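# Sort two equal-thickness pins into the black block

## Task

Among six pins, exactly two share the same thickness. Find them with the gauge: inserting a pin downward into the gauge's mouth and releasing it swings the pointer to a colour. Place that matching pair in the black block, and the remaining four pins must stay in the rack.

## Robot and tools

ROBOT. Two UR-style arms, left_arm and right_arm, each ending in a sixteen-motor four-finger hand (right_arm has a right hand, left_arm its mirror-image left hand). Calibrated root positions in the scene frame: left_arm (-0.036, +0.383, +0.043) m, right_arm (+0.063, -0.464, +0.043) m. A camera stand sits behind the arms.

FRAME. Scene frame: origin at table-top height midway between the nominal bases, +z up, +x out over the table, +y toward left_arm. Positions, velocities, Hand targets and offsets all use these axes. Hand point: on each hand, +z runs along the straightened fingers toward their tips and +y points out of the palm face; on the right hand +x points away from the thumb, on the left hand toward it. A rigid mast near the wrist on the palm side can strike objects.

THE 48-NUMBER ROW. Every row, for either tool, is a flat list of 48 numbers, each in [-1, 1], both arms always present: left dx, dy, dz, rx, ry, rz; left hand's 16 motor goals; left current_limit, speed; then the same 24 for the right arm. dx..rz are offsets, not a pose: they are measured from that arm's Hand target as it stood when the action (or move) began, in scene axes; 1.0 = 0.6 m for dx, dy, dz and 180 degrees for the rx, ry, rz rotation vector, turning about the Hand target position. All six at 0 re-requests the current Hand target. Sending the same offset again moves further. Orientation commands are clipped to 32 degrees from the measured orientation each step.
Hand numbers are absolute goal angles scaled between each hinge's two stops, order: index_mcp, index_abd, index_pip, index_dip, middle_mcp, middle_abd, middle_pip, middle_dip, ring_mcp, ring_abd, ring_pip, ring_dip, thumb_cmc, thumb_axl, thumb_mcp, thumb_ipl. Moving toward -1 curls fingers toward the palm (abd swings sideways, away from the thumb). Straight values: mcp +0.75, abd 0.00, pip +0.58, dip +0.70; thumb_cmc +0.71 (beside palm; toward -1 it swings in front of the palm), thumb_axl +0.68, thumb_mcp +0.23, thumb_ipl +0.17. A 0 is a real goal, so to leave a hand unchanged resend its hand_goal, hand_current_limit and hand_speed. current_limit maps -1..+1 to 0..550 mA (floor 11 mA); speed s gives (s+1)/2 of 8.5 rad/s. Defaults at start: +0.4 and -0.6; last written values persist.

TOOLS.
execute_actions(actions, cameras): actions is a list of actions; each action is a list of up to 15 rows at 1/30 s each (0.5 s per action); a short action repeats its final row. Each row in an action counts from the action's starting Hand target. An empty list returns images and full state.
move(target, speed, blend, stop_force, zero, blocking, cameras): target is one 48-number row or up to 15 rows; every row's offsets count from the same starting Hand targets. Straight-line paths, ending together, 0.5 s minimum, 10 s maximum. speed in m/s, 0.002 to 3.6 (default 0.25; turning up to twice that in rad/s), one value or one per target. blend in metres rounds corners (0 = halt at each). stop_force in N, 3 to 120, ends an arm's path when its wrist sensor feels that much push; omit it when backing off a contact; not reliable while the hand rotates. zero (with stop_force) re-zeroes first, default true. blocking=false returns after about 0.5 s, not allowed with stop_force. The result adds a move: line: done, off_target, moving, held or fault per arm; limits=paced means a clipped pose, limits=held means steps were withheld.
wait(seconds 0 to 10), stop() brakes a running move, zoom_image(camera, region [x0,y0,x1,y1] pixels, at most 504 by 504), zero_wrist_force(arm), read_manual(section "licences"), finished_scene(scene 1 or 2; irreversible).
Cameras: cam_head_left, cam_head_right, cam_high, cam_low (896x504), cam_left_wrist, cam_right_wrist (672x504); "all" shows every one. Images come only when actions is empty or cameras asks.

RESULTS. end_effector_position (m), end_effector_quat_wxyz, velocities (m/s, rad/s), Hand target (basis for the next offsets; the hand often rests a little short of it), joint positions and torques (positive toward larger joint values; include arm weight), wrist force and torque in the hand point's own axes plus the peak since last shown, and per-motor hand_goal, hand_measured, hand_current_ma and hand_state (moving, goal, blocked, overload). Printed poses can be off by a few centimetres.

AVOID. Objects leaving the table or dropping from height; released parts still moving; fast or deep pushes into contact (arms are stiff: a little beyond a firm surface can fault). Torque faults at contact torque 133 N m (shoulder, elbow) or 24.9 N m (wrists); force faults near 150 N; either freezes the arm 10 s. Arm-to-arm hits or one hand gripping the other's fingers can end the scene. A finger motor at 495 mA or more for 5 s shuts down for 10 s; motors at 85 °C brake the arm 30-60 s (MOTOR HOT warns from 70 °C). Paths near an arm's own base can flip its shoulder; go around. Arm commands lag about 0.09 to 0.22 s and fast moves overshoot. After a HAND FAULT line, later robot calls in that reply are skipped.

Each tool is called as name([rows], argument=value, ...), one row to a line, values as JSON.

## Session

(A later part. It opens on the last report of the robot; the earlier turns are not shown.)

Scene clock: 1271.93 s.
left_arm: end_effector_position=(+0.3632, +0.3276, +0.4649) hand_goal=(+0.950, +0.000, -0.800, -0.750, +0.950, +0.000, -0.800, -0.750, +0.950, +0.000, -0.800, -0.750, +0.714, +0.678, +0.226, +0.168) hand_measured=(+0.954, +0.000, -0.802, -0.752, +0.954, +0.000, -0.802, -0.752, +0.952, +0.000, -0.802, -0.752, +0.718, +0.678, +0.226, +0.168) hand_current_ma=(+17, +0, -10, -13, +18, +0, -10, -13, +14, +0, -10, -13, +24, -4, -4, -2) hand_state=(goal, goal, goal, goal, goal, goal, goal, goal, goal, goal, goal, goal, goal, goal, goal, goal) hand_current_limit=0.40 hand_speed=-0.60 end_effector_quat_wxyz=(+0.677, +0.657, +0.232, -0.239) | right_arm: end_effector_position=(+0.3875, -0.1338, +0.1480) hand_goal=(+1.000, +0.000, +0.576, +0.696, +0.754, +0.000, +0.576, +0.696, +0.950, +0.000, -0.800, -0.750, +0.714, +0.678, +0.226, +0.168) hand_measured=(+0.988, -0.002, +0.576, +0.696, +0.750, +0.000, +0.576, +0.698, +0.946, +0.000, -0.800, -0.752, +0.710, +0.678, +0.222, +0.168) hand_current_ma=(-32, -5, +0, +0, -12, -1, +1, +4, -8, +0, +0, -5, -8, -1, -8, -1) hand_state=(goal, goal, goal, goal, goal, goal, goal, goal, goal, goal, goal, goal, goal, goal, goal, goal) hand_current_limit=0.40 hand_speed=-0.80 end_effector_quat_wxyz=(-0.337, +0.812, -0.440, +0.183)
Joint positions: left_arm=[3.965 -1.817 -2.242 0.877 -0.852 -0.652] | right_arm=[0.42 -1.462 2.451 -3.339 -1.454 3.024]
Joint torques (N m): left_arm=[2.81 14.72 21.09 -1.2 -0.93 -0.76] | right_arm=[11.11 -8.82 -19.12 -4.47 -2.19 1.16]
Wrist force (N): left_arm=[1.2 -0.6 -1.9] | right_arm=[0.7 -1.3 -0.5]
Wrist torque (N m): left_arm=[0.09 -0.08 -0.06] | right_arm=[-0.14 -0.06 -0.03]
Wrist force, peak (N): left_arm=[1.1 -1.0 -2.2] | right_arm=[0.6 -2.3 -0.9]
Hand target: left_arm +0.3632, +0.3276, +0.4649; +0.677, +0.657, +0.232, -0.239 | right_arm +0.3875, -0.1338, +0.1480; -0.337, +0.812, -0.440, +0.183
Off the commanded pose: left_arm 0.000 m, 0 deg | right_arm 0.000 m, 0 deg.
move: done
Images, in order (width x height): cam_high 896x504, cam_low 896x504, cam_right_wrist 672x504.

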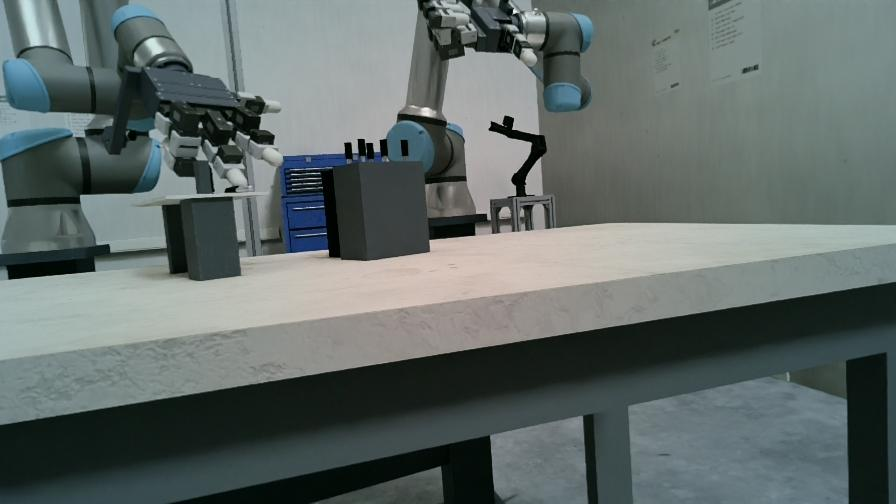

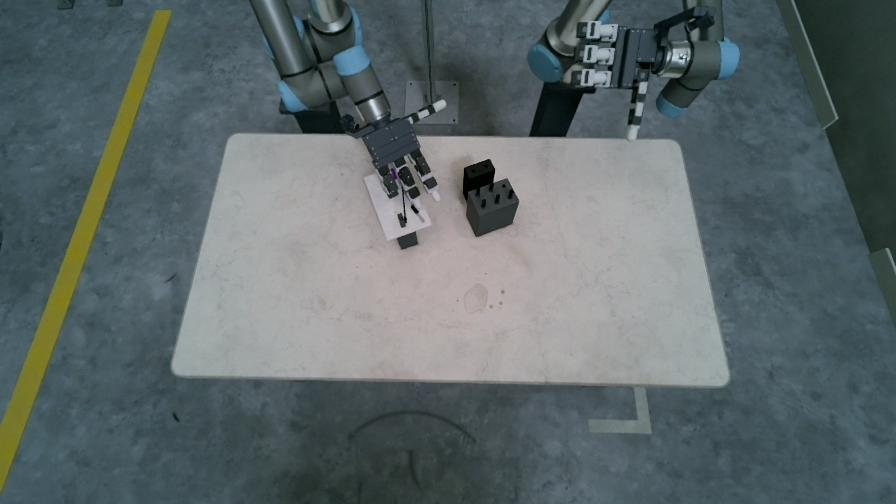

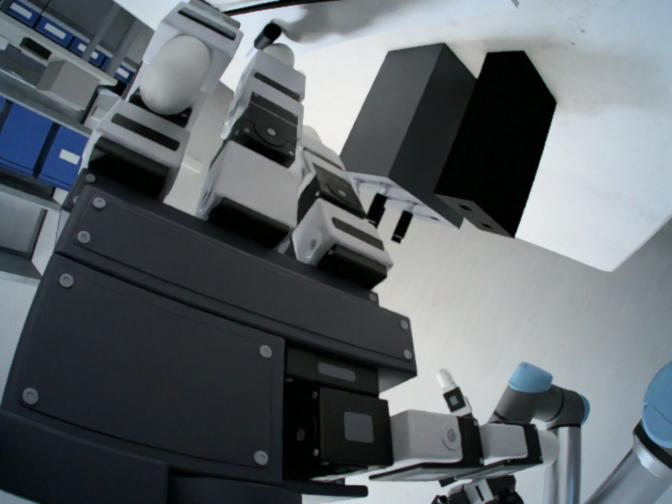

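move([
  [0,0,0,0,0,0, 0.95,0,-0.8,-0.75, 0.95,0,-0.8,-0.75, 0.95,0,-0.8,-0.75, 0.714,0.678,0.226,0.168,0.4,-0.6, 0,0,0.08,0,0,0, 1.0,0,0.576,0.696,0.754,0,0.576,0.696,0.95,0,-0.8,-0.75,0.714,0.678,0.226,0.168,0.4,-0.8],
  [0,0,0,0,0,0, 0.95,0,-0.8,-0.75, 0.95,0,-0.8,-0.75, 0.95,0,-0.8,-0.75, 0.714,0.678,0.226,0.168,0.4,-0.6, 0.042,-0.0458,0.08,0,0,0.0111, 0.754,-0.03,0.576,0.696,0.754,0.03,0.576,0.696,0.95,0,-0.8,-0.75,0.714,0.678,0.226,0.168,0.4,-0.8],
  [0,0,0,0,0,0, 0.95,0,-0.8,-0.75, 0.95,0,-0.8,-0.75, 0.95,0,-0.8,-0.75, 0.714,0.678,0.226,0.168,0.4,-0.6, 0.042,-0.0458,0.0367,0,0,0.0111, 0.754,-0.03,0.576,0.696,0.754,0.03,0.576,0.696,0.95,0,-0.8,-0.75,0.714,0.678,0.226,0.168,0.4,-0.8],
], speed=0.05, cameras=["cam_low","cam_high","cam_right_wrist"])

zoom_image(camera="cam_low", region=[380, 180, 440, 240])

zoom_image(camera="cam_high", region=[180, 150, 260, 210])

zoom_image(camera="cam_right_wrist", region=[210, 0, 330, 90])

Scene clock: 1323.87 s.
left_arm: end_effector_position=(+0.3632, +0.3276, +0.4649) hand_goal=(+0.950, +0.000, -0.800, -0.750, +0.950, +0.000, -0.800, -0.750, +0.950, +0.000, -0.800, -0.750, +0.714, +0.678, +0.226, +0.168) hand_measured=(+0.954, +0.000, -0.802, -0.752, +0.954, +0.000, -0.802, -0.752, +0.952, +0.000, -0.802, -0.752, +0.718, +0.678, +0.226, +0.168) hand_current_ma=(+17, +0, -10, -13, +18, +0, -10, -13, +14, +0, -10, -13, +24, -4, -4, -2) hand_state=(goal, goal, goal, goal, goal, goal, goal, goal, goal, goal, goal, goal, goal, goal, goal, goal) hand_current_limit=0.40 hand_speed=-0.60 end_effector_quat_wxyz=(+0.677, +0.657, +0.232, -0.239) | right_arm: end_effector_position=(+0.4127, -0.1613, +0.1702) hand_goal=(+0.754, -0.030, +0.576, +0.696, +0.754, +0.030, +0.576, +0.696, +0.950, +0.000, -0.800, -0.750, +0.714, +0.678, +0.226, +0.168) hand_measured=(+0.748, -0.026, +0.576, +0.696, +0.748, +0.026, +0.576, +0.698, +0.946, +0.000, -0.800, -0.752, +0.710, +0.678, +0.222, +0.168) hand_current_ma=(-13, +5, +0, +0, -13, -5, +1, +4, -8, +0, +0, -5, -8, -1, -8, -1) hand_state=(goal, goal, goal, goal, goal, goal, goal, goal, goal, goal, goal, goal, goal, goal, goal, goal) hand_current_limit=0.40 hand_speed=-0.80 end_effector_quat_wxyz=(-0.340, +0.820, -0.426, +0.177)
Joint positions: left_arm=[3.965 -1.817 -2.242 0.877 -0.852 -0.652] | right_arm=[0.307 -1.533 2.43 -3.228 -1.35 2.916]
Joint torques (N m): left_arm=[2.02 15.08 20.67 -1.03 -0.88 -0.64] | right_arm=[8.39 -7.89 -9.08 -4.58 -0.49 1.12]
Wrist force (N): left_arm=[1.1 -0.7 -1.8] | right_arm=[0.4 -0.5 -0.3]
Wrist torque (N m): left_arm=[0.06 -0.06 -0.06] | right_arm=[-0.05 -0.07 0.09]
Wrist force, peak (N): left_arm=[1.3 -1.1 -2.0] | right_arm=[0.9 -1.5 -0.7]
Hand target: left_arm +0.3632, +0.3276, +0.4649; +0.677, +0.657, +0.232, -0.239 | right_arm +0.4127, -0.1613, +0.1701; -0.340, +0.820, -0.426, +0.177
Off the commanded pose: left_arm 0.000 m, 0 deg | right_arm 0.000 m, 0 deg.
move: done
Images, in order (width x height): cam_high 896x504, cam_low 896x504, cam_right_wrist 672x504.

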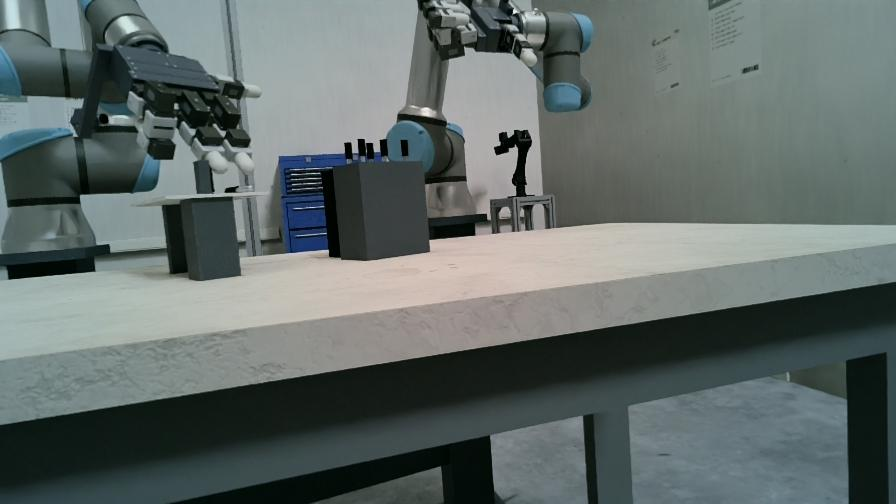

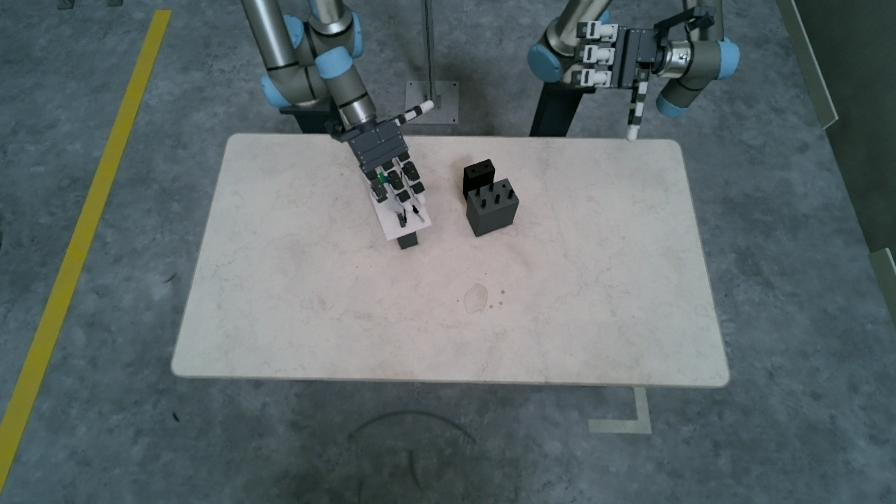

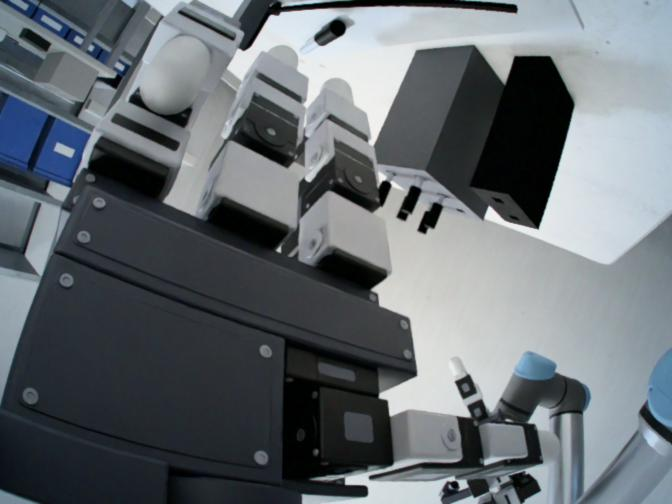

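Scaled by 8.400.

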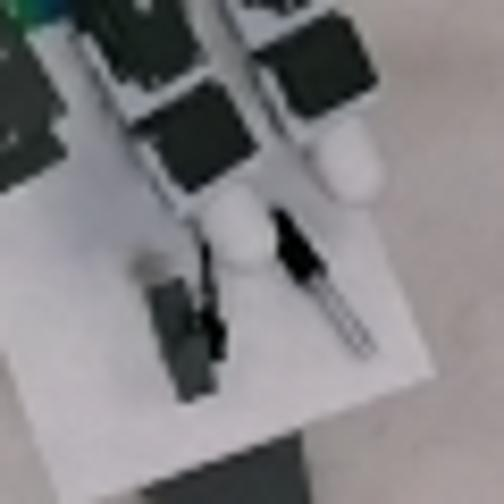

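Scaled by 6.300.

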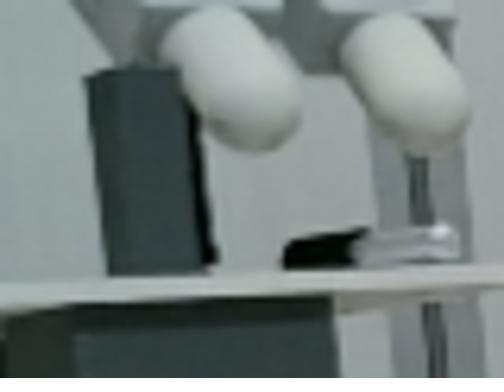

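Scaled by 4.200 from the camera's 672x504 image, which has a finer 960x720 frame.

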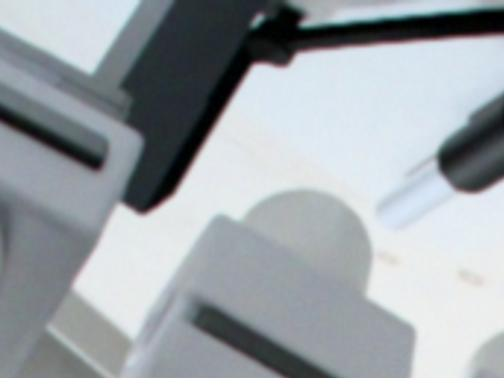

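move(target=[0,0,0,0,0,0, 0.95,0,-0.8,-0.75, 0.95,0,-0.8,-0.75, 0.95,0,-0.8,-0.75, 0.714,0.678,0.226,0.168,0.4,-0.6, 0,0,-0.0233,0,0,0, 0.754,-0.03,0.576,0.696,0.754,0.03,0.576,0.696,0.95,0,-0.8,-0.75,0.714,0.678,0.226,0.168,0.4,-0.8], speed=0.02, stop_force=3, cameras=["cam_low","cam_high","cam_right_wrist","cam_left_wrist"])

zoom_image(camera="cam_low", region=[380, 180, 440, 240])

zoom_image(camera="cam_high", region=[180, 150, 260, 210])

zoom_image(camera="cam_right_wrist", region=[240, 0, 390, 112])

zoom_image(camera="cam_left_wrist", region=[160, 100, 230, 170])

Scene clock: 1337.40 s.
left_arm: end_effector_position=(+0.3632, +0.3276, +0.4649) hand_goal=(+0.950, +0.000, -0.800, -0.750, +0.950, +0.000, -0.800, -0.750, +0.950, +0.000, -0.800, -0.750, +0.714, +0.678, +0.226, +0.168) hand_measured=(+0.954, +0.000, -0.802, -0.752, +0.954, +0.000, -0.802, -0.752, +0.952, +0.000, -0.802, -0.752, +0.718, +0.678, +0.226, +0.168) hand_current_ma=(+17, +0, -10, -13, +18, +0, -10, -13, +14, +0, -10, -13, +24, -4, -4, -2) hand_state=(goal, goal, goal, goal, goal, goal, goal, goal, goal, goal, goal, goal, goal, goal, goal, goal) hand_current_limit=0.40 hand_speed=-0.60 end_effector_quat_wxyz=(+0.677, +0.657, +0.232, -0.239) | right_arm: end_effector_position=(+0.4127, -0.1613, +0.1561) hand_goal=(+0.754, -0.030, +0.576, +0.696, +0.754, +0.030, +0.576, +0.696, +0.950, +0.000, -0.800, -0.750, +0.714, +0.678, +0.226, +0.168) hand_measured=(+0.748, -0.026, +0.576, +0.696, +0.748, +0.026, +0.576, +0.698, +0.946, +0.000, -0.800, -0.752, +0.710, +0.678, +0.222, +0.168) hand_current_ma=(-13, +5, +0, +0, -13, -5, +1, +4, -8, +0, +0, -5, -8, -1, -8, -1) hand_state=(goal, goal, goal, goal, goal, goal, goal, goal, goal, goal, goal, goal, goal, goal, goal, goal) hand_current_limit=0.40 hand_speed=-0.80 end_effector_quat_wxyz=(-0.340, +0.820, -0.426, +0.177)
Joint positions: left_arm=[3.965 -1.817 -2.242 0.877 -0.852 -0.652] | right_arm=[0.307 -1.492 2.444 -3.284 -1.35 2.916]
Joint torques (N m): left_arm=[3.13 14.82 21.12 -0.85 -0.72 -0.54] | right_arm=[6.19 -8.43 -7.19 -4.69 -1.34 1.12]
Wrist force (N): left_arm=[1.2 -0.5 -1.8] | right_arm=[0.6 -1.2 -0.2]
Wrist torque (N m): left_arm=[0.09 -0.07 -0.06] | right_arm=[-0.15 -0.12 0.09]
Wrist force, peak (N): left_arm=[1.3 -0.7 -2.2] | right_arm=[0.7 -1.3 -0.6]
Hand target: left_arm +0.3632, +0.3276, +0.4649; +0.677, +0.657, +0.232, -0.239 | right_arm +0.4127, -0.1613, +0.1561; -0.340, +0.820, -0.426, +0.177
Off the commanded pose: left_arm 0.000 m, 0 deg | right_arm 0.000 m, 0 deg.
move: done
Images, in order (width x height): cam_high 896x504, cam_low 896x504, cam_left_wrist 672x504, cam_right_wrist 672x504.

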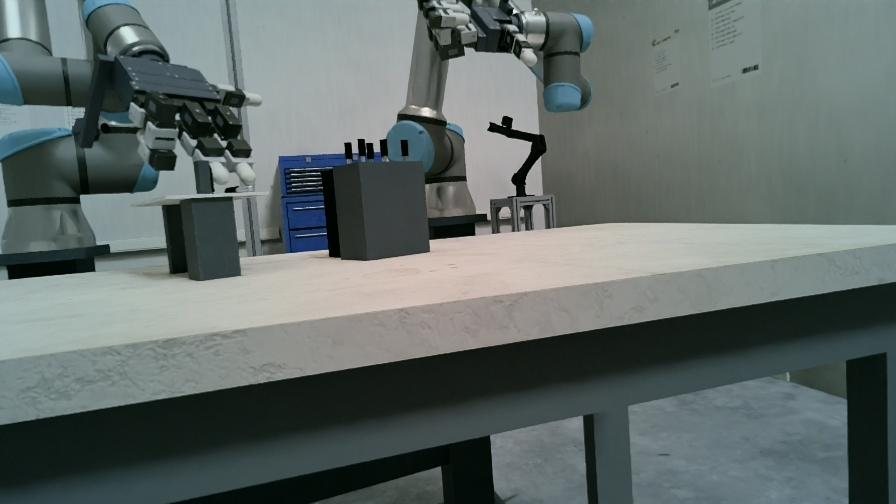

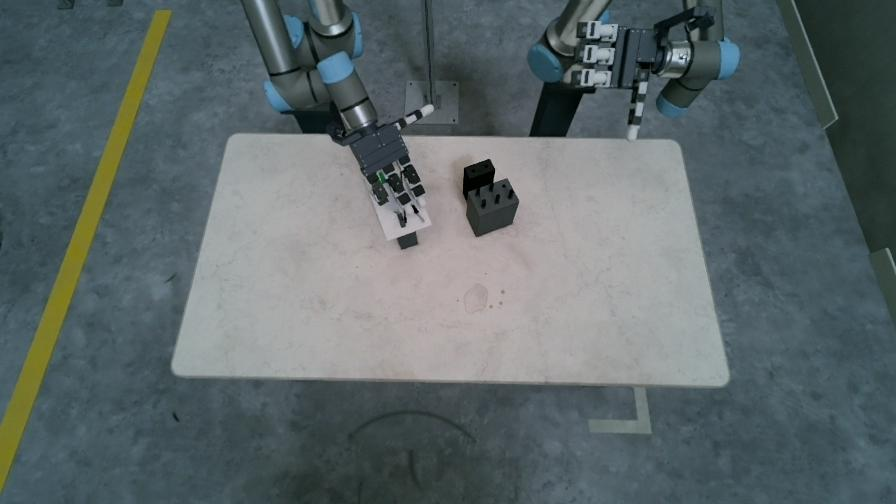

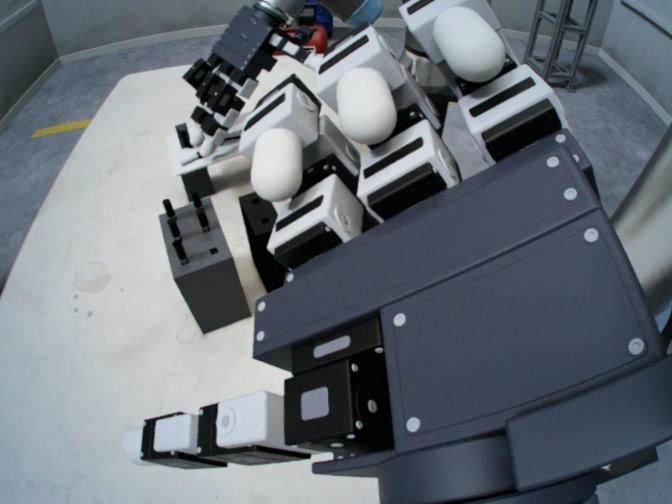

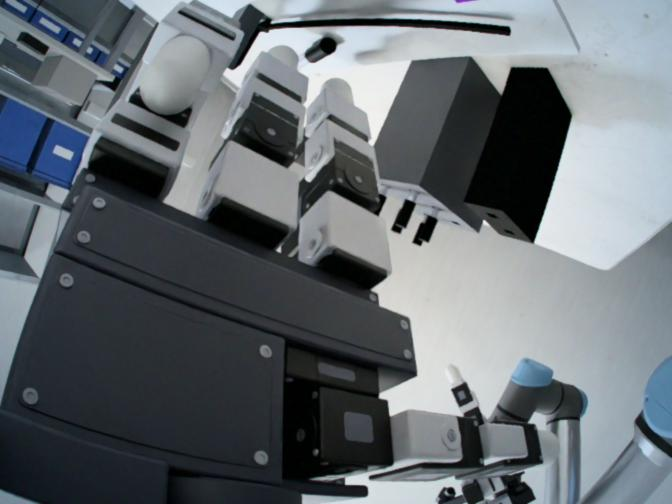

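Scaled by 8.400.

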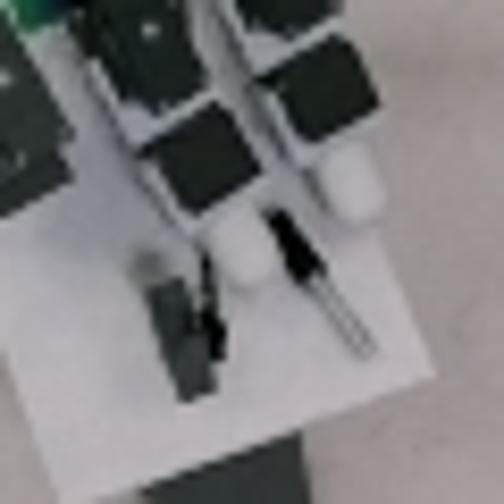

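Scaled by 6.300.

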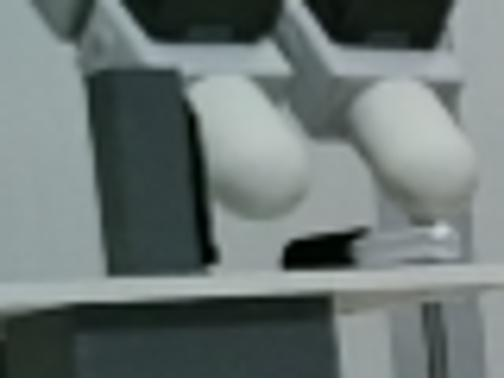

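Scaled by 3.360 from the camera's 672x504 image, which has a finer 960x720 frame.

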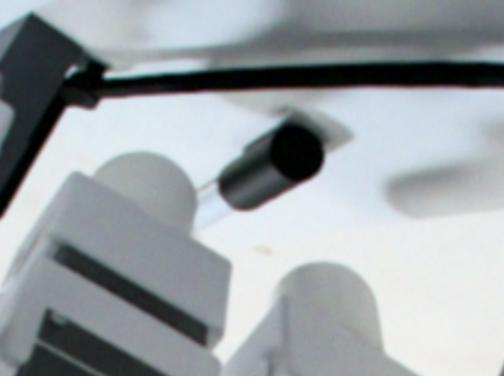

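Scaled by 7.200 from the camera's 672x504 image, which has a finer 960x720 frame.

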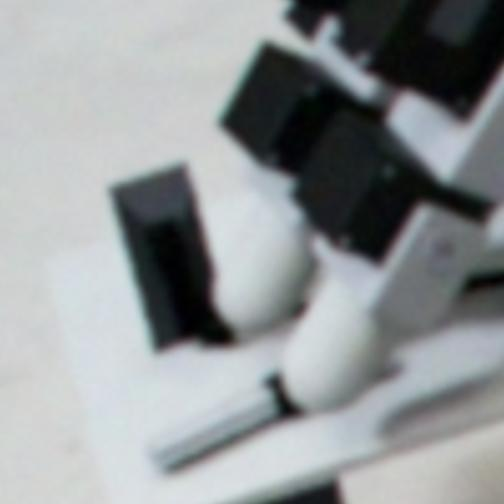

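move([
  [0,0,0,0,0,0, 0.95,0,-0.8,-0.75, 0.95,0,-0.8,-0.75, 0.95,0,-0.8,-0.75, 0.714,0.678,0.226,0.168,0.4,-0.6, 0.0037,0.0005,0,0,0,0, 0.754,-0.03,0.576,0.696,0.754,0.03,0.576,0.696,0.95,0,-0.8,-0.75,0.714,0.678,0.226,0.168,0.4,-0.8],
  [0,0,0,0,0,0, 0.95,0,-0.8,-0.75, 0.95,0,-0.8,-0.75, 0.95,0,-0.8,-0.75, 0.714,0.678,0.226,0.168,0.4,-0.6, 0.0037,0.0005,-0.03,0,0,0, 0.754,-0.03,0.576,0.696,0.754,0.03,0.576,0.696,0.95,0,-0.8,-0.75,0.714,0.678,0.226,0.168,0.4,-0.8],
], speed=[0.02,0.01], stop_force=3, cameras=["cam_low","cam_high","cam_right_wrist"])

zoom_image(camera="cam_low", region=[380, 180, 440, 240])

zoom_image(camera="cam_high", region=[180, 150, 260, 210])

zoom_image(camera="cam_right_wrist", region=[240, 0, 390, 112])

Scene clock: 1357.10 s.
left_arm: end_effector_position=(+0.3632, +0.3276, +0.4649) hand_goal=(+0.950, +0.000, -0.800, -0.750, +0.950, +0.000, -0.800, -0.750, +0.950, +0.000, -0.800, -0.750, +0.714, +0.678, +0.226, +0.168) hand_measured=(+0.954, +0.000, -0.802, -0.752, +0.954, +0.000, -0.802, -0.752, +0.952, +0.000, -0.802, -0.752, +0.718, +0.678, +0.226, +0.168) hand_current_ma=(+17, +0, -10, -13, +18, +0, -10, -13, +14, +0, -10, -13, +24, -4, -4, -2) hand_state=(goal, goal, goal, goal, goal, goal, goal, goal, goal, goal, goal, goal, goal, goal, goal, goal) hand_current_limit=0.40 hand_speed=-0.60 end_effector_quat_wxyz=(+0.677, +0.657, +0.232, -0.239) | right_arm: end_effector_position=(+0.4149, -0.1610, +0.1427) hand_goal=(+0.754, -0.030, +0.576, +0.696, +0.754, +0.030, +0.576, +0.696, +0.950, +0.000, -0.800, -0.750, +0.714, +0.678, +0.226, +0.168) hand_measured=(+0.750, -0.028, +0.576, +0.696, +0.750, +0.026, +0.576, +0.698, +0.946, +0.000, -0.800, -0.752, +0.710, +0.678, +0.222, +0.168) hand_current_ma=(-10, +4, +0, -1, -11, -5, +1, +2, -8, +0, +0, -5, -8, -1, -8, -1) hand_state=(goal, goal, goal, goal, goal, goal, goal, goal, goal, goal, goal, goal, goal, goal, goal, goal) hand_current_limit=0.40 hand_speed=-0.80 end_effector_quat_wxyz=(-0.340, +0.820, -0.426, +0.177)
Joint positions: left_arm=[3.965 -1.817 -2.242 0.877 -0.852 -0.652] | right_arm=[0.306 -1.447 2.452 -3.336 -1.35 2.915]
Joint torques (N m): left_arm=[2.5 15.62 21.2 -0.7 -0.61 -0.54] | right_arm=[-7.23 -26.07 -17.66 -1.64 -0.42 -1.01]
Wrist force (N): left_arm=[1.3 -1.0 -1.8] | right_arm=[0.6 -1.0 -3.1]
Wrist torque (N m): left_arm=[0.04 -0.08 -0.05] | right_arm=[0.14 -0.13 0.12]
Wrist force, peak (N): left_arm=[1.3 -0.6 -2.2] | right_arm=[0.4 -2.4 -10.8]
Hand target: left_arm +0.3632, +0.3276, +0.4649; +0.677, +0.657, +0.232, -0.239 | right_arm +0.4149, -0.1610, +0.1427; -0.340, +0.820, -0.426, +0.177 (not the last commanded pose)
Off the commanded pose: left_arm 0.000 m, 0 deg | right_arm 0.005 m, 0 deg.
move: contact (right_arm); path passed 1 of 2 targets
Images, in order (width x height): cam_high 896x504, cam_low 896x504, cam_right_wrist 672x504.

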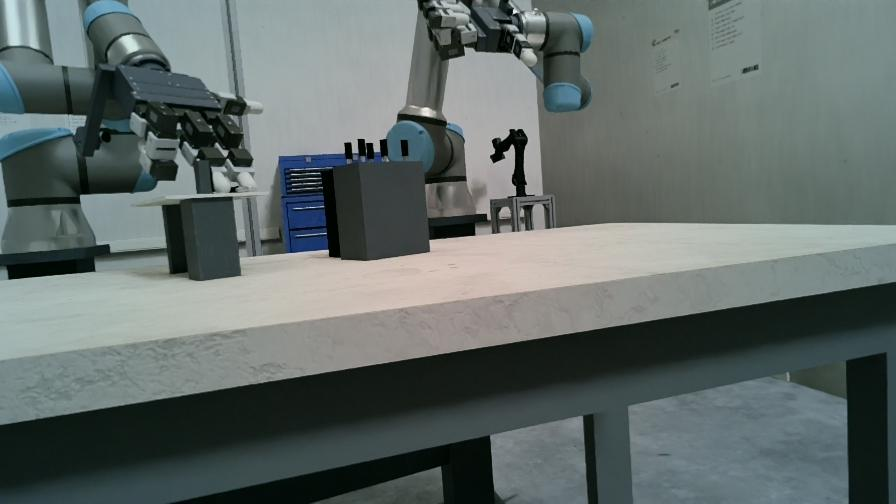

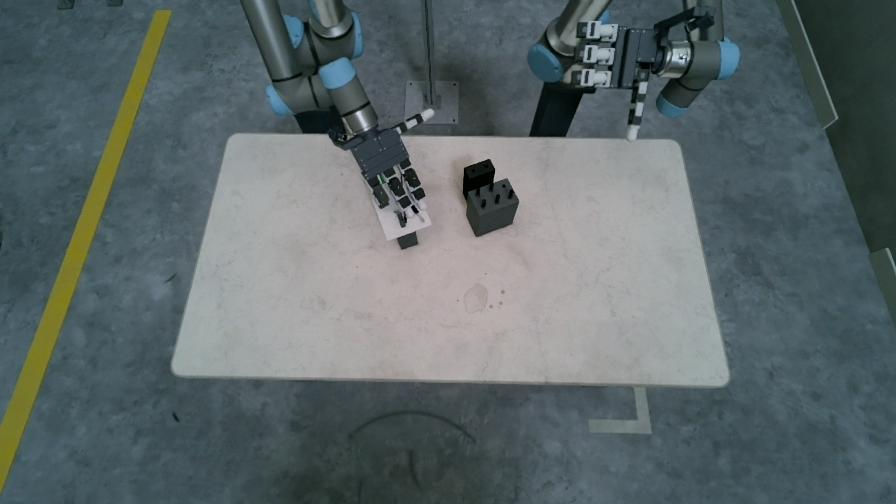

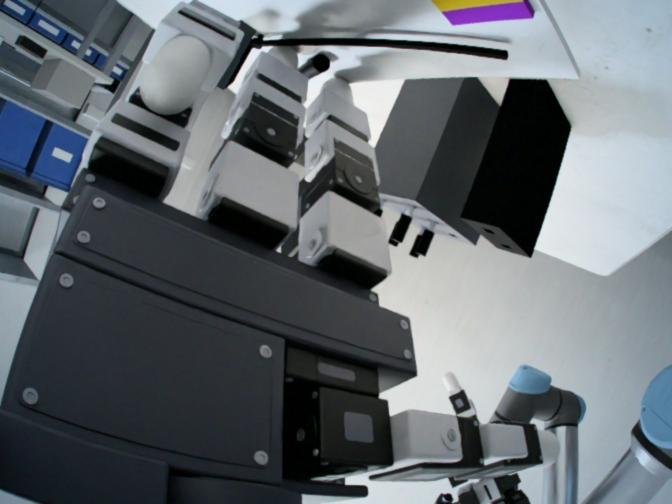

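Scaled by 8.400.

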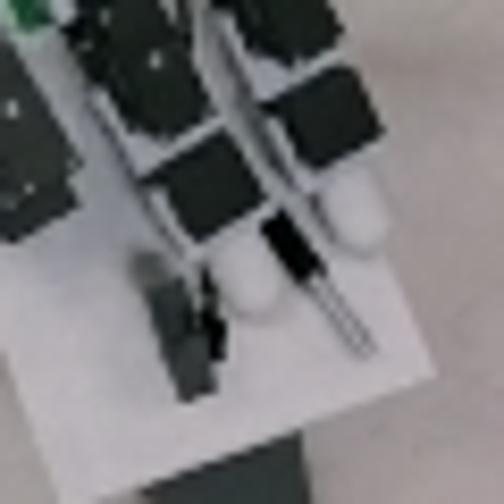

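Scaled by 6.300.

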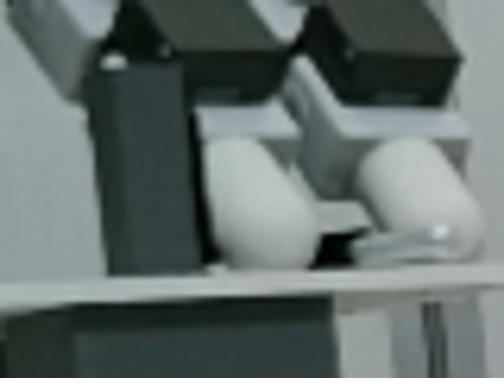

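Scaled by 3.360 from the camera's 672x504 image, which has a finer 960x720 frame.

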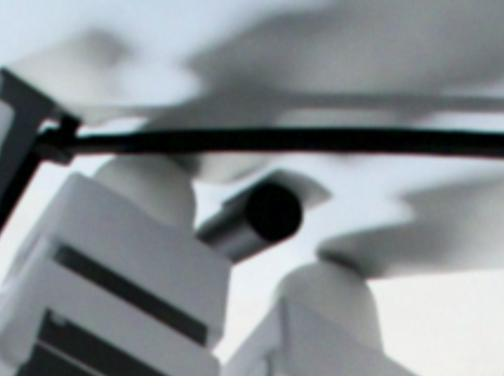

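move(target=[0,0,0,0,0,0, 0.95,0,-0.8,-0.75, 0.95,0,-0.8,-0.75, 0.95,0,-0.8,-0.75, 0.714,0.678,0.226,0.168,0.4,-0.6, 0,0,0,0,0,0, 0.754,-0.18,0.576,0.696,0.754,0.18,0.576,0.696,0.95,0,-0.8,-0.75,0.714,0.678,0.226,0.168,0.4,-0.96], speed=0.02, cameras=["cam_low","cam_high","cam_right_wrist"])

zoom_image(camera="cam_low", region=[380, 180, 440, 240])

zoom_image(camera="cam_high", region=[180, 150, 260, 210])

zoom_image(camera="cam_right_wrist", region=[240, 0, 390, 112])

Scene clock: 1363.70 s.
left_arm: end_effector_position=(+0.3632, +0.3276, +0.4649) hand_goal=(+0.950, +0.000, -0.800, -0.750, +0.950, +0.000, -0.800, -0.750, +0.950, +0.000, -0.800, -0.750, +0.714, +0.678, +0.226, +0.168) hand_measured=(+0.954, +0.000, -0.802, -0.752, +0.954, +0.000, -0.802, -0.752, +0.952, +0.000, -0.802, -0.752, +0.718, +0.678, +0.226, +0.168) hand_current_ma=(+17, +0, -10, -13, +18, +0, -10, -13, +14, +0, -10, -13, +24, -4, -4, -2) hand_state=(goal, goal, goal, goal, goal, goal, goal, goal, goal, goal, goal, goal, goal, goal, goal, goal) hand_current_limit=0.40 hand_speed=-0.60 end_effector_quat_wxyz=(+0.677, +0.657, +0.232, -0.239) | right_arm: end_effector_position=(+0.4149, -0.1610, +0.1427) hand_goal=(+0.754, -0.180, +0.576, +0.696, +0.754, +0.180, +0.576, +0.696, +0.950, +0.000, -0.800, -0.750, +0.714, +0.678, +0.226, +0.168) hand_measured=(+0.750, -0.084, +0.576, +0.696, +0.750, +0.084, +0.576, +0.698, +0.946, +0.000, -0.800, -0.752, +0.710, +0.678, +0.222, +0.168) hand_current_ma=(-11, +123, +0, -1, -12, -121, +1, +2, -8, +0, +0, -5, -8, -1, -8, -1) hand_state=(goal, moving, goal, goal, goal, moving, goal, goal, goal, goal, goal, goal, goal, goal, goal, goal) hand_current_limit=0.40 hand_speed=-0.96 end_effector_quat_wxyz=(-0.340, +0.820, -0.426, +0.177)
Joint positions: left_arm=[3.965 -1.817 -2.242 0.877 -0.852 -0.652] | right_arm=[0.306 -1.447 2.452 -3.336 -1.35 2.915]
Joint torques (N m): left_arm=[2.75 14.68 22.41 -0.62 -0.65 -0.65] | right_arm=[2.28 -25.41 -17.6 -2.03 -2.03 0.03]
Wrist force (N): left_arm=[1.1 -0.7 -1.9] | right_arm=[0.6 -1.1 -0.5]
Wrist torque (N m): left_arm=[0.07 -0.05 -0.06] | right_arm=[-0.11 -0.11 0.11]
Wrist force, peak (N): left_arm=[1.3 -0.9 -2.1] | right_arm=[1.0 -1.5 -3.3]
Hand target: left_arm +0.3632, +0.3276, +0.4649; +0.677, +0.657, +0.232, -0.239 | right_arm +0.4149, -0.1610, +0.1427; -0.340, +0.820, -0.426, +0.177
Off the commanded pose: left_arm 0.000 m, 0 deg | right_arm 0.000 m, 0 deg.
move: done
Images, in order (width x height): cam_high 896x504, cam_low 896x504, cam_right_wrist 672x504.

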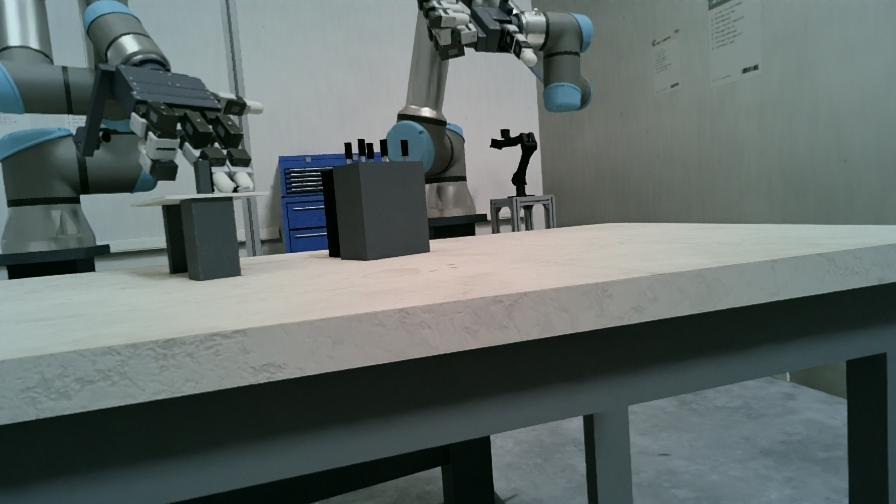

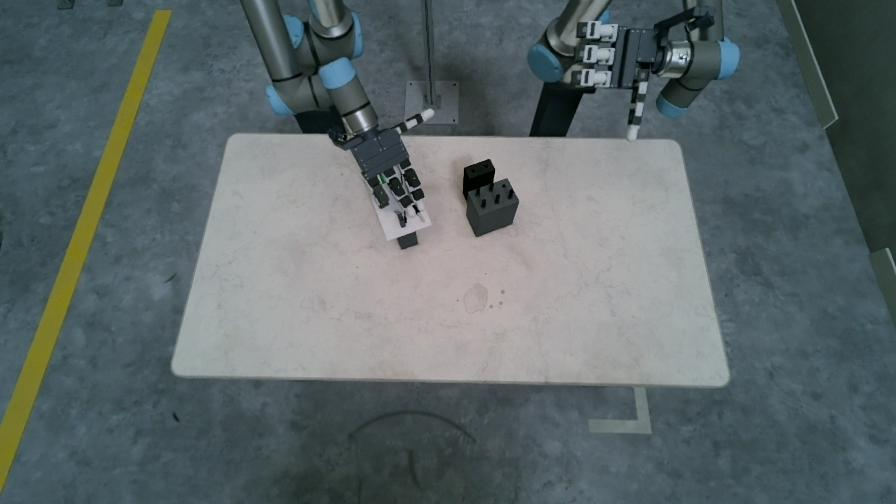

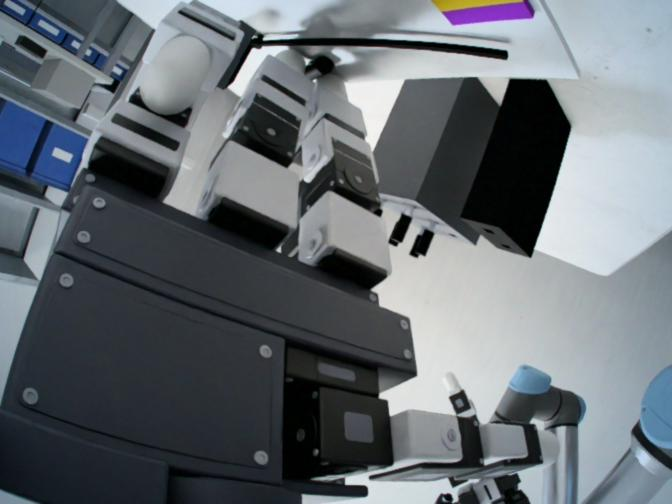

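Scaled by 8.400.

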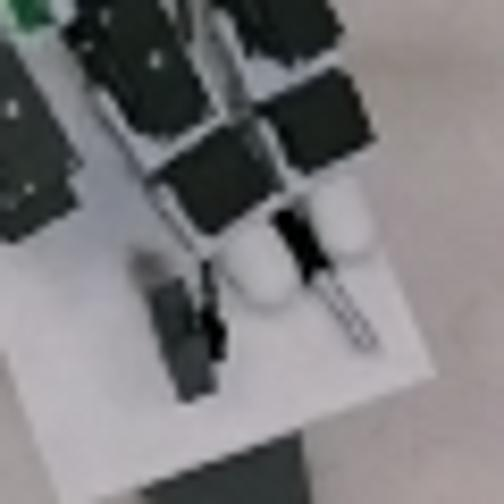

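Scaled by 6.300.

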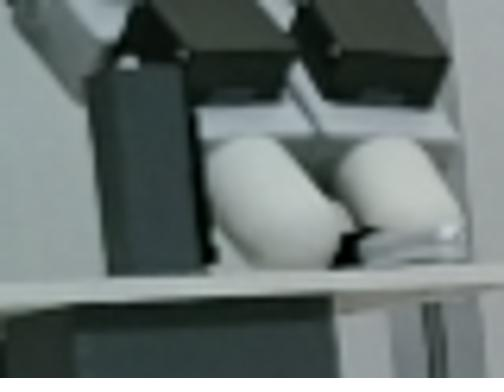

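Scaled by 3.360 from the camera's 672x504 image, which has a finer 960x720 frame.

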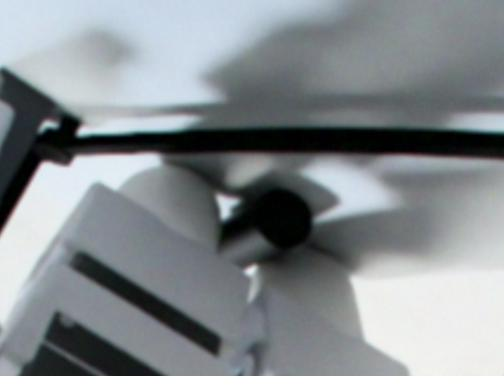

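wait(seconds=1.5)

move(target=[0,0,0,0,0,0, 0.95,0,-0.8,-0.75, 0.95,0,-0.8,-0.75, 0.95,0,-0.8,-0.75, 0.714,0.678,0.226,0.168,0.4,-0.6, 0,0,0.05,0,0,0, 0.754,-0.18,0.576,0.696,0.754,0.18,0.576,0.696,0.95,0,-0.8,-0.75,0.714,0.678,0.226,0.168,0.4,-0.96], speed=0.02, cameras=["cam_low","cam_high","cam_right_wrist"])

zoom_image(camera="cam_high", region=[180, 130, 260, 210])

zoom_image(camera="cam_right_wrist", region=[240, 0, 390, 112])

Scene clock: 1370.30 s.
left_arm: end_effector_position=(+0.3632, +0.3276, +0.4649) hand_goal=(+0.950, +0.000, -0.800, -0.750, +0.950, +0.000, -0.800, -0.750, +0.950, +0.000, -0.800, -0.750, +0.714, +0.678, +0.226, +0.168) hand_measured=(+0.954, +0.000, -0.802, -0.752, +0.954, +0.000, -0.802, -0.752, +0.952, +0.000, -0.802, -0.752, +0.718, +0.678, +0.226, +0.168) hand_current_ma=(+17, +0, -10, -13, +18, +0, -10, -13, +14, +0, -10, -13, +24, -4, -4, -2) hand_state=(goal, goal, goal, goal, goal, goal, goal, goal, goal, goal, goal, goal, goal, goal, goal, goal) hand_current_limit=0.40 hand_speed=-0.60 end_effector_quat_wxyz=(+0.677, +0.657, +0.232, -0.239) | right_arm: end_effector_position=(+0.4149, -0.1610, +0.1427) hand_goal=(+0.754, -0.180, +0.576, +0.696, +0.754, +0.180, +0.576, +0.696, +0.950, +0.000, -0.800, -0.750, +0.714, +0.678, +0.226, +0.168) hand_measured=(+0.750, -0.088, +0.576, +0.696, +0.748, +0.088, +0.576, +0.698, +0.946, +0.000, -0.800, -0.752, +0.710, +0.678, +0.222, +0.168) hand_current_ma=(-11, +306, +0, -1, -12, -306, +1, +2, -8, +0, +0, -5, -8, -1, -8, -1) hand_state=(goal, blocked, goal, goal, goal, blocked, goal, goal, goal, goal, goal, goal, goal, goal, goal, goal) hand_current_limit=0.40 hand_speed=-0.96 end_effector_quat_wxyz=(-0.340, +0.820, -0.426, +0.177)
Joint positions: left_arm=[3.965 -1.817 -2.242 0.877 -0.852 -0.652] | right_arm=[0.306 -1.447 2.452 -3.336 -1.35 2.915]
Joint torques (N m): left_arm=[2.34 15.46 20.45 -0.75 -0.67 -0.62] | right_arm=[7.55 -25.41 -17.44 -3.69 -1.95 0.79]
Wrist force (N): left_arm=[0.9 -0.7 -1.9] | right_arm=[0.5 -1.2 -0.5]
Wrist torque (N m): left_arm=[0.09 -0.03 -0.08] | right_arm=[-0.12 -0.10 0.10]
Wrist force, peak (N): left_arm=[1.3 -1.0 -2.1] | right_arm=[0.7 -1.4 -0.5]
Hand target: left_arm +0.3632, +0.3276, +0.4649; +0.677, +0.657, +0.232, -0.239 | right_arm +0.4149, -0.1610, +0.1427; -0.340, +0.820, -0.426, +0.177
Off the commanded pose: left_arm 0.000 m, 0 deg | right_arm 0.000 m, 0 deg.
wait: 1.50 s; at rest from the start

Scene clock: 1372.30 s.
left_arm: end_effector_position=(+0.3632, +0.3276, +0.4649) hand_goal=(+0.950, +0.000, -0.800, -0.750, +0.950, +0.000, -0.800, -0.750, +0.950, +0.000, -0.800, -0.750, +0.714, +0.678, +0.226, +0.168) hand_measured=(+0.954, +0.000, -0.802, -0.752, +0.954, +0.000, -0.802, -0.752, +0.952, +0.000, -0.802, -0.752, +0.718, +0.678, +0.226, +0.168) hand_current_ma=(+17, +0, -10, -13, +18, +0, -10, -13, +14, +0, -10, -13, +24, -4, -4, -2) hand_state=(goal, goal, goal, goal, goal, goal, goal, goal, goal, goal, goal, goal, goal, goal, goal, goal) hand_current_limit=0.40 hand_speed=-0.60 end_effector_quat_wxyz=(+0.677, +0.657, +0.232, -0.239) | right_arm: end_effector_position=(+0.4149, -0.1610, +0.1726) hand_goal=(+0.754, -0.180, +0.576, +0.696, +0.754, +0.180, +0.576, +0.696, +0.950, +0.000, -0.800, -0.750, +0.714, +0.678, +0.226, +0.168) hand_measured=(+0.748, -0.088, +0.576, +0.696, +0.748, +0.088, +0.576, +0.698, +0.946, +0.000, -0.800, -0.752, +0.710, +0.678, +0.222, +0.168) hand_current_ma=(-14, +306, +0, -1, -14, -306, +0, +2, -8, +0, +0, -5, -8, -1, -8, -1) hand_state=(goal, blocked, goal, goal, goal, blocked, goal, goal, goal, goal, goal, goal, goal, goal, goal, goal) hand_current_limit=0.40 hand_speed=-0.96 end_effector_quat_wxyz=(-0.340, +0.820, -0.426, +0.177) end_effector_velocity=(-0.001, +0.000, +0.001) end_effector_angular_velocity=(+0.000, +0.001, +0.000)
Joint positions: left_arm=[3.965 -1.817 -2.242 0.877 -0.852 -0.652] | right_arm=[0.306 -1.535 2.422 -3.218 -1.35 2.915]
Joint velocities: left_arm=[within noise] | right_arm=[0 -0.004 0 0.005 0 0.001]
Joint torques (N m): left_arm=[1.94 15.4 21.03 -0.82 -0.63 -0.25] | right_arm=[6.37 -24.02 -20.22 -1.85 -1.72 -0.74]
Wrist force (N): left_arm=[1.0 -0.8 -1.7] | right_arm=[0.5 -0.9 -0.5]
Wrist torque (N m): left_arm=[0.04 -0.04 -0.07] | right_arm=[-0.09 -0.09 0.10]
Wrist force, peak (N): left_arm=[1.2 -0.8 -2.1] | right_arm=[0.8 -1.2 -0.5]
Hand target: left_arm +0.3632, +0.3276, +0.4649; +0.677, +0.657, +0.232, -0.239 | right_arm +0.4149, -0.1610, +0.1727; -0.340, +0.820, -0.426, +0.177
Off the commanded pose: left_arm 0.000 m, 0 deg | right_arm 0.000 m, 0 deg.
move: done
Images, in order (width x height): cam_high 896x504, cam_low 896x504, cam_right_wrist 672x504.

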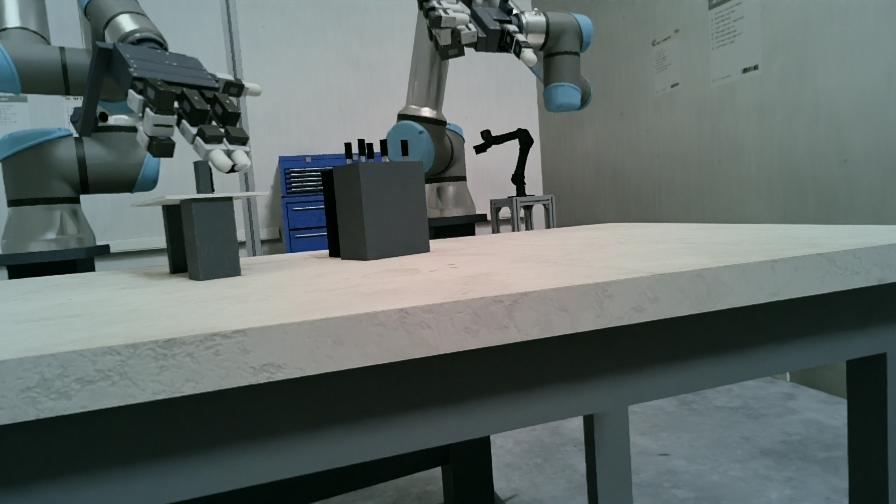

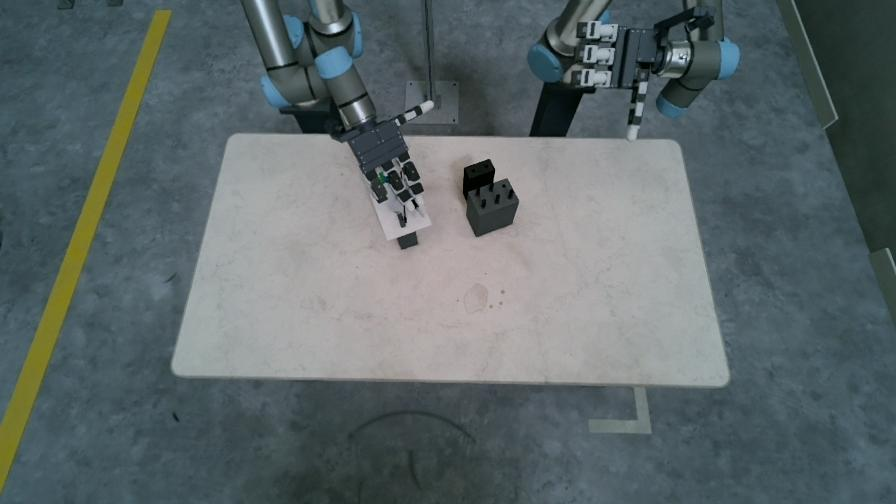

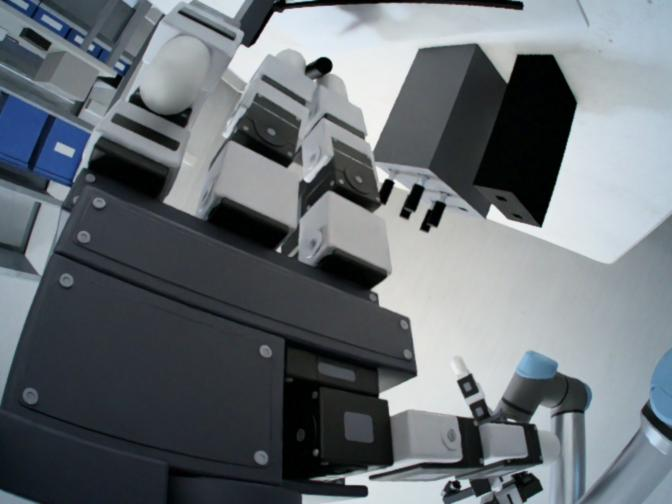

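Scaled by 6.300.

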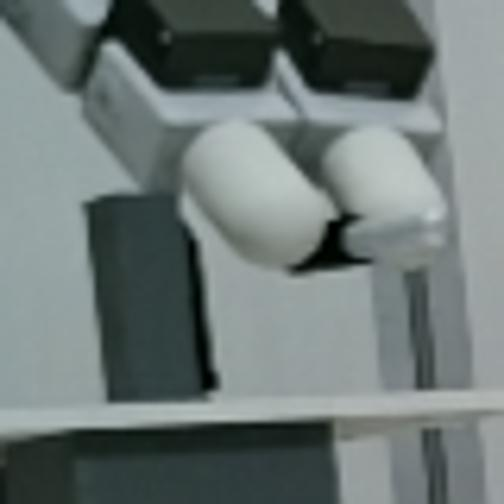

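Scaled by 3.360 from the camera's 672x504 image, which has a finer 960x720 frame.

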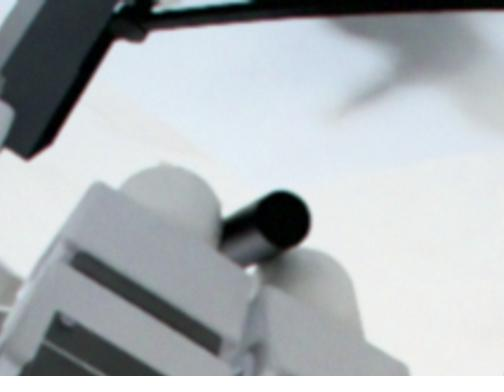

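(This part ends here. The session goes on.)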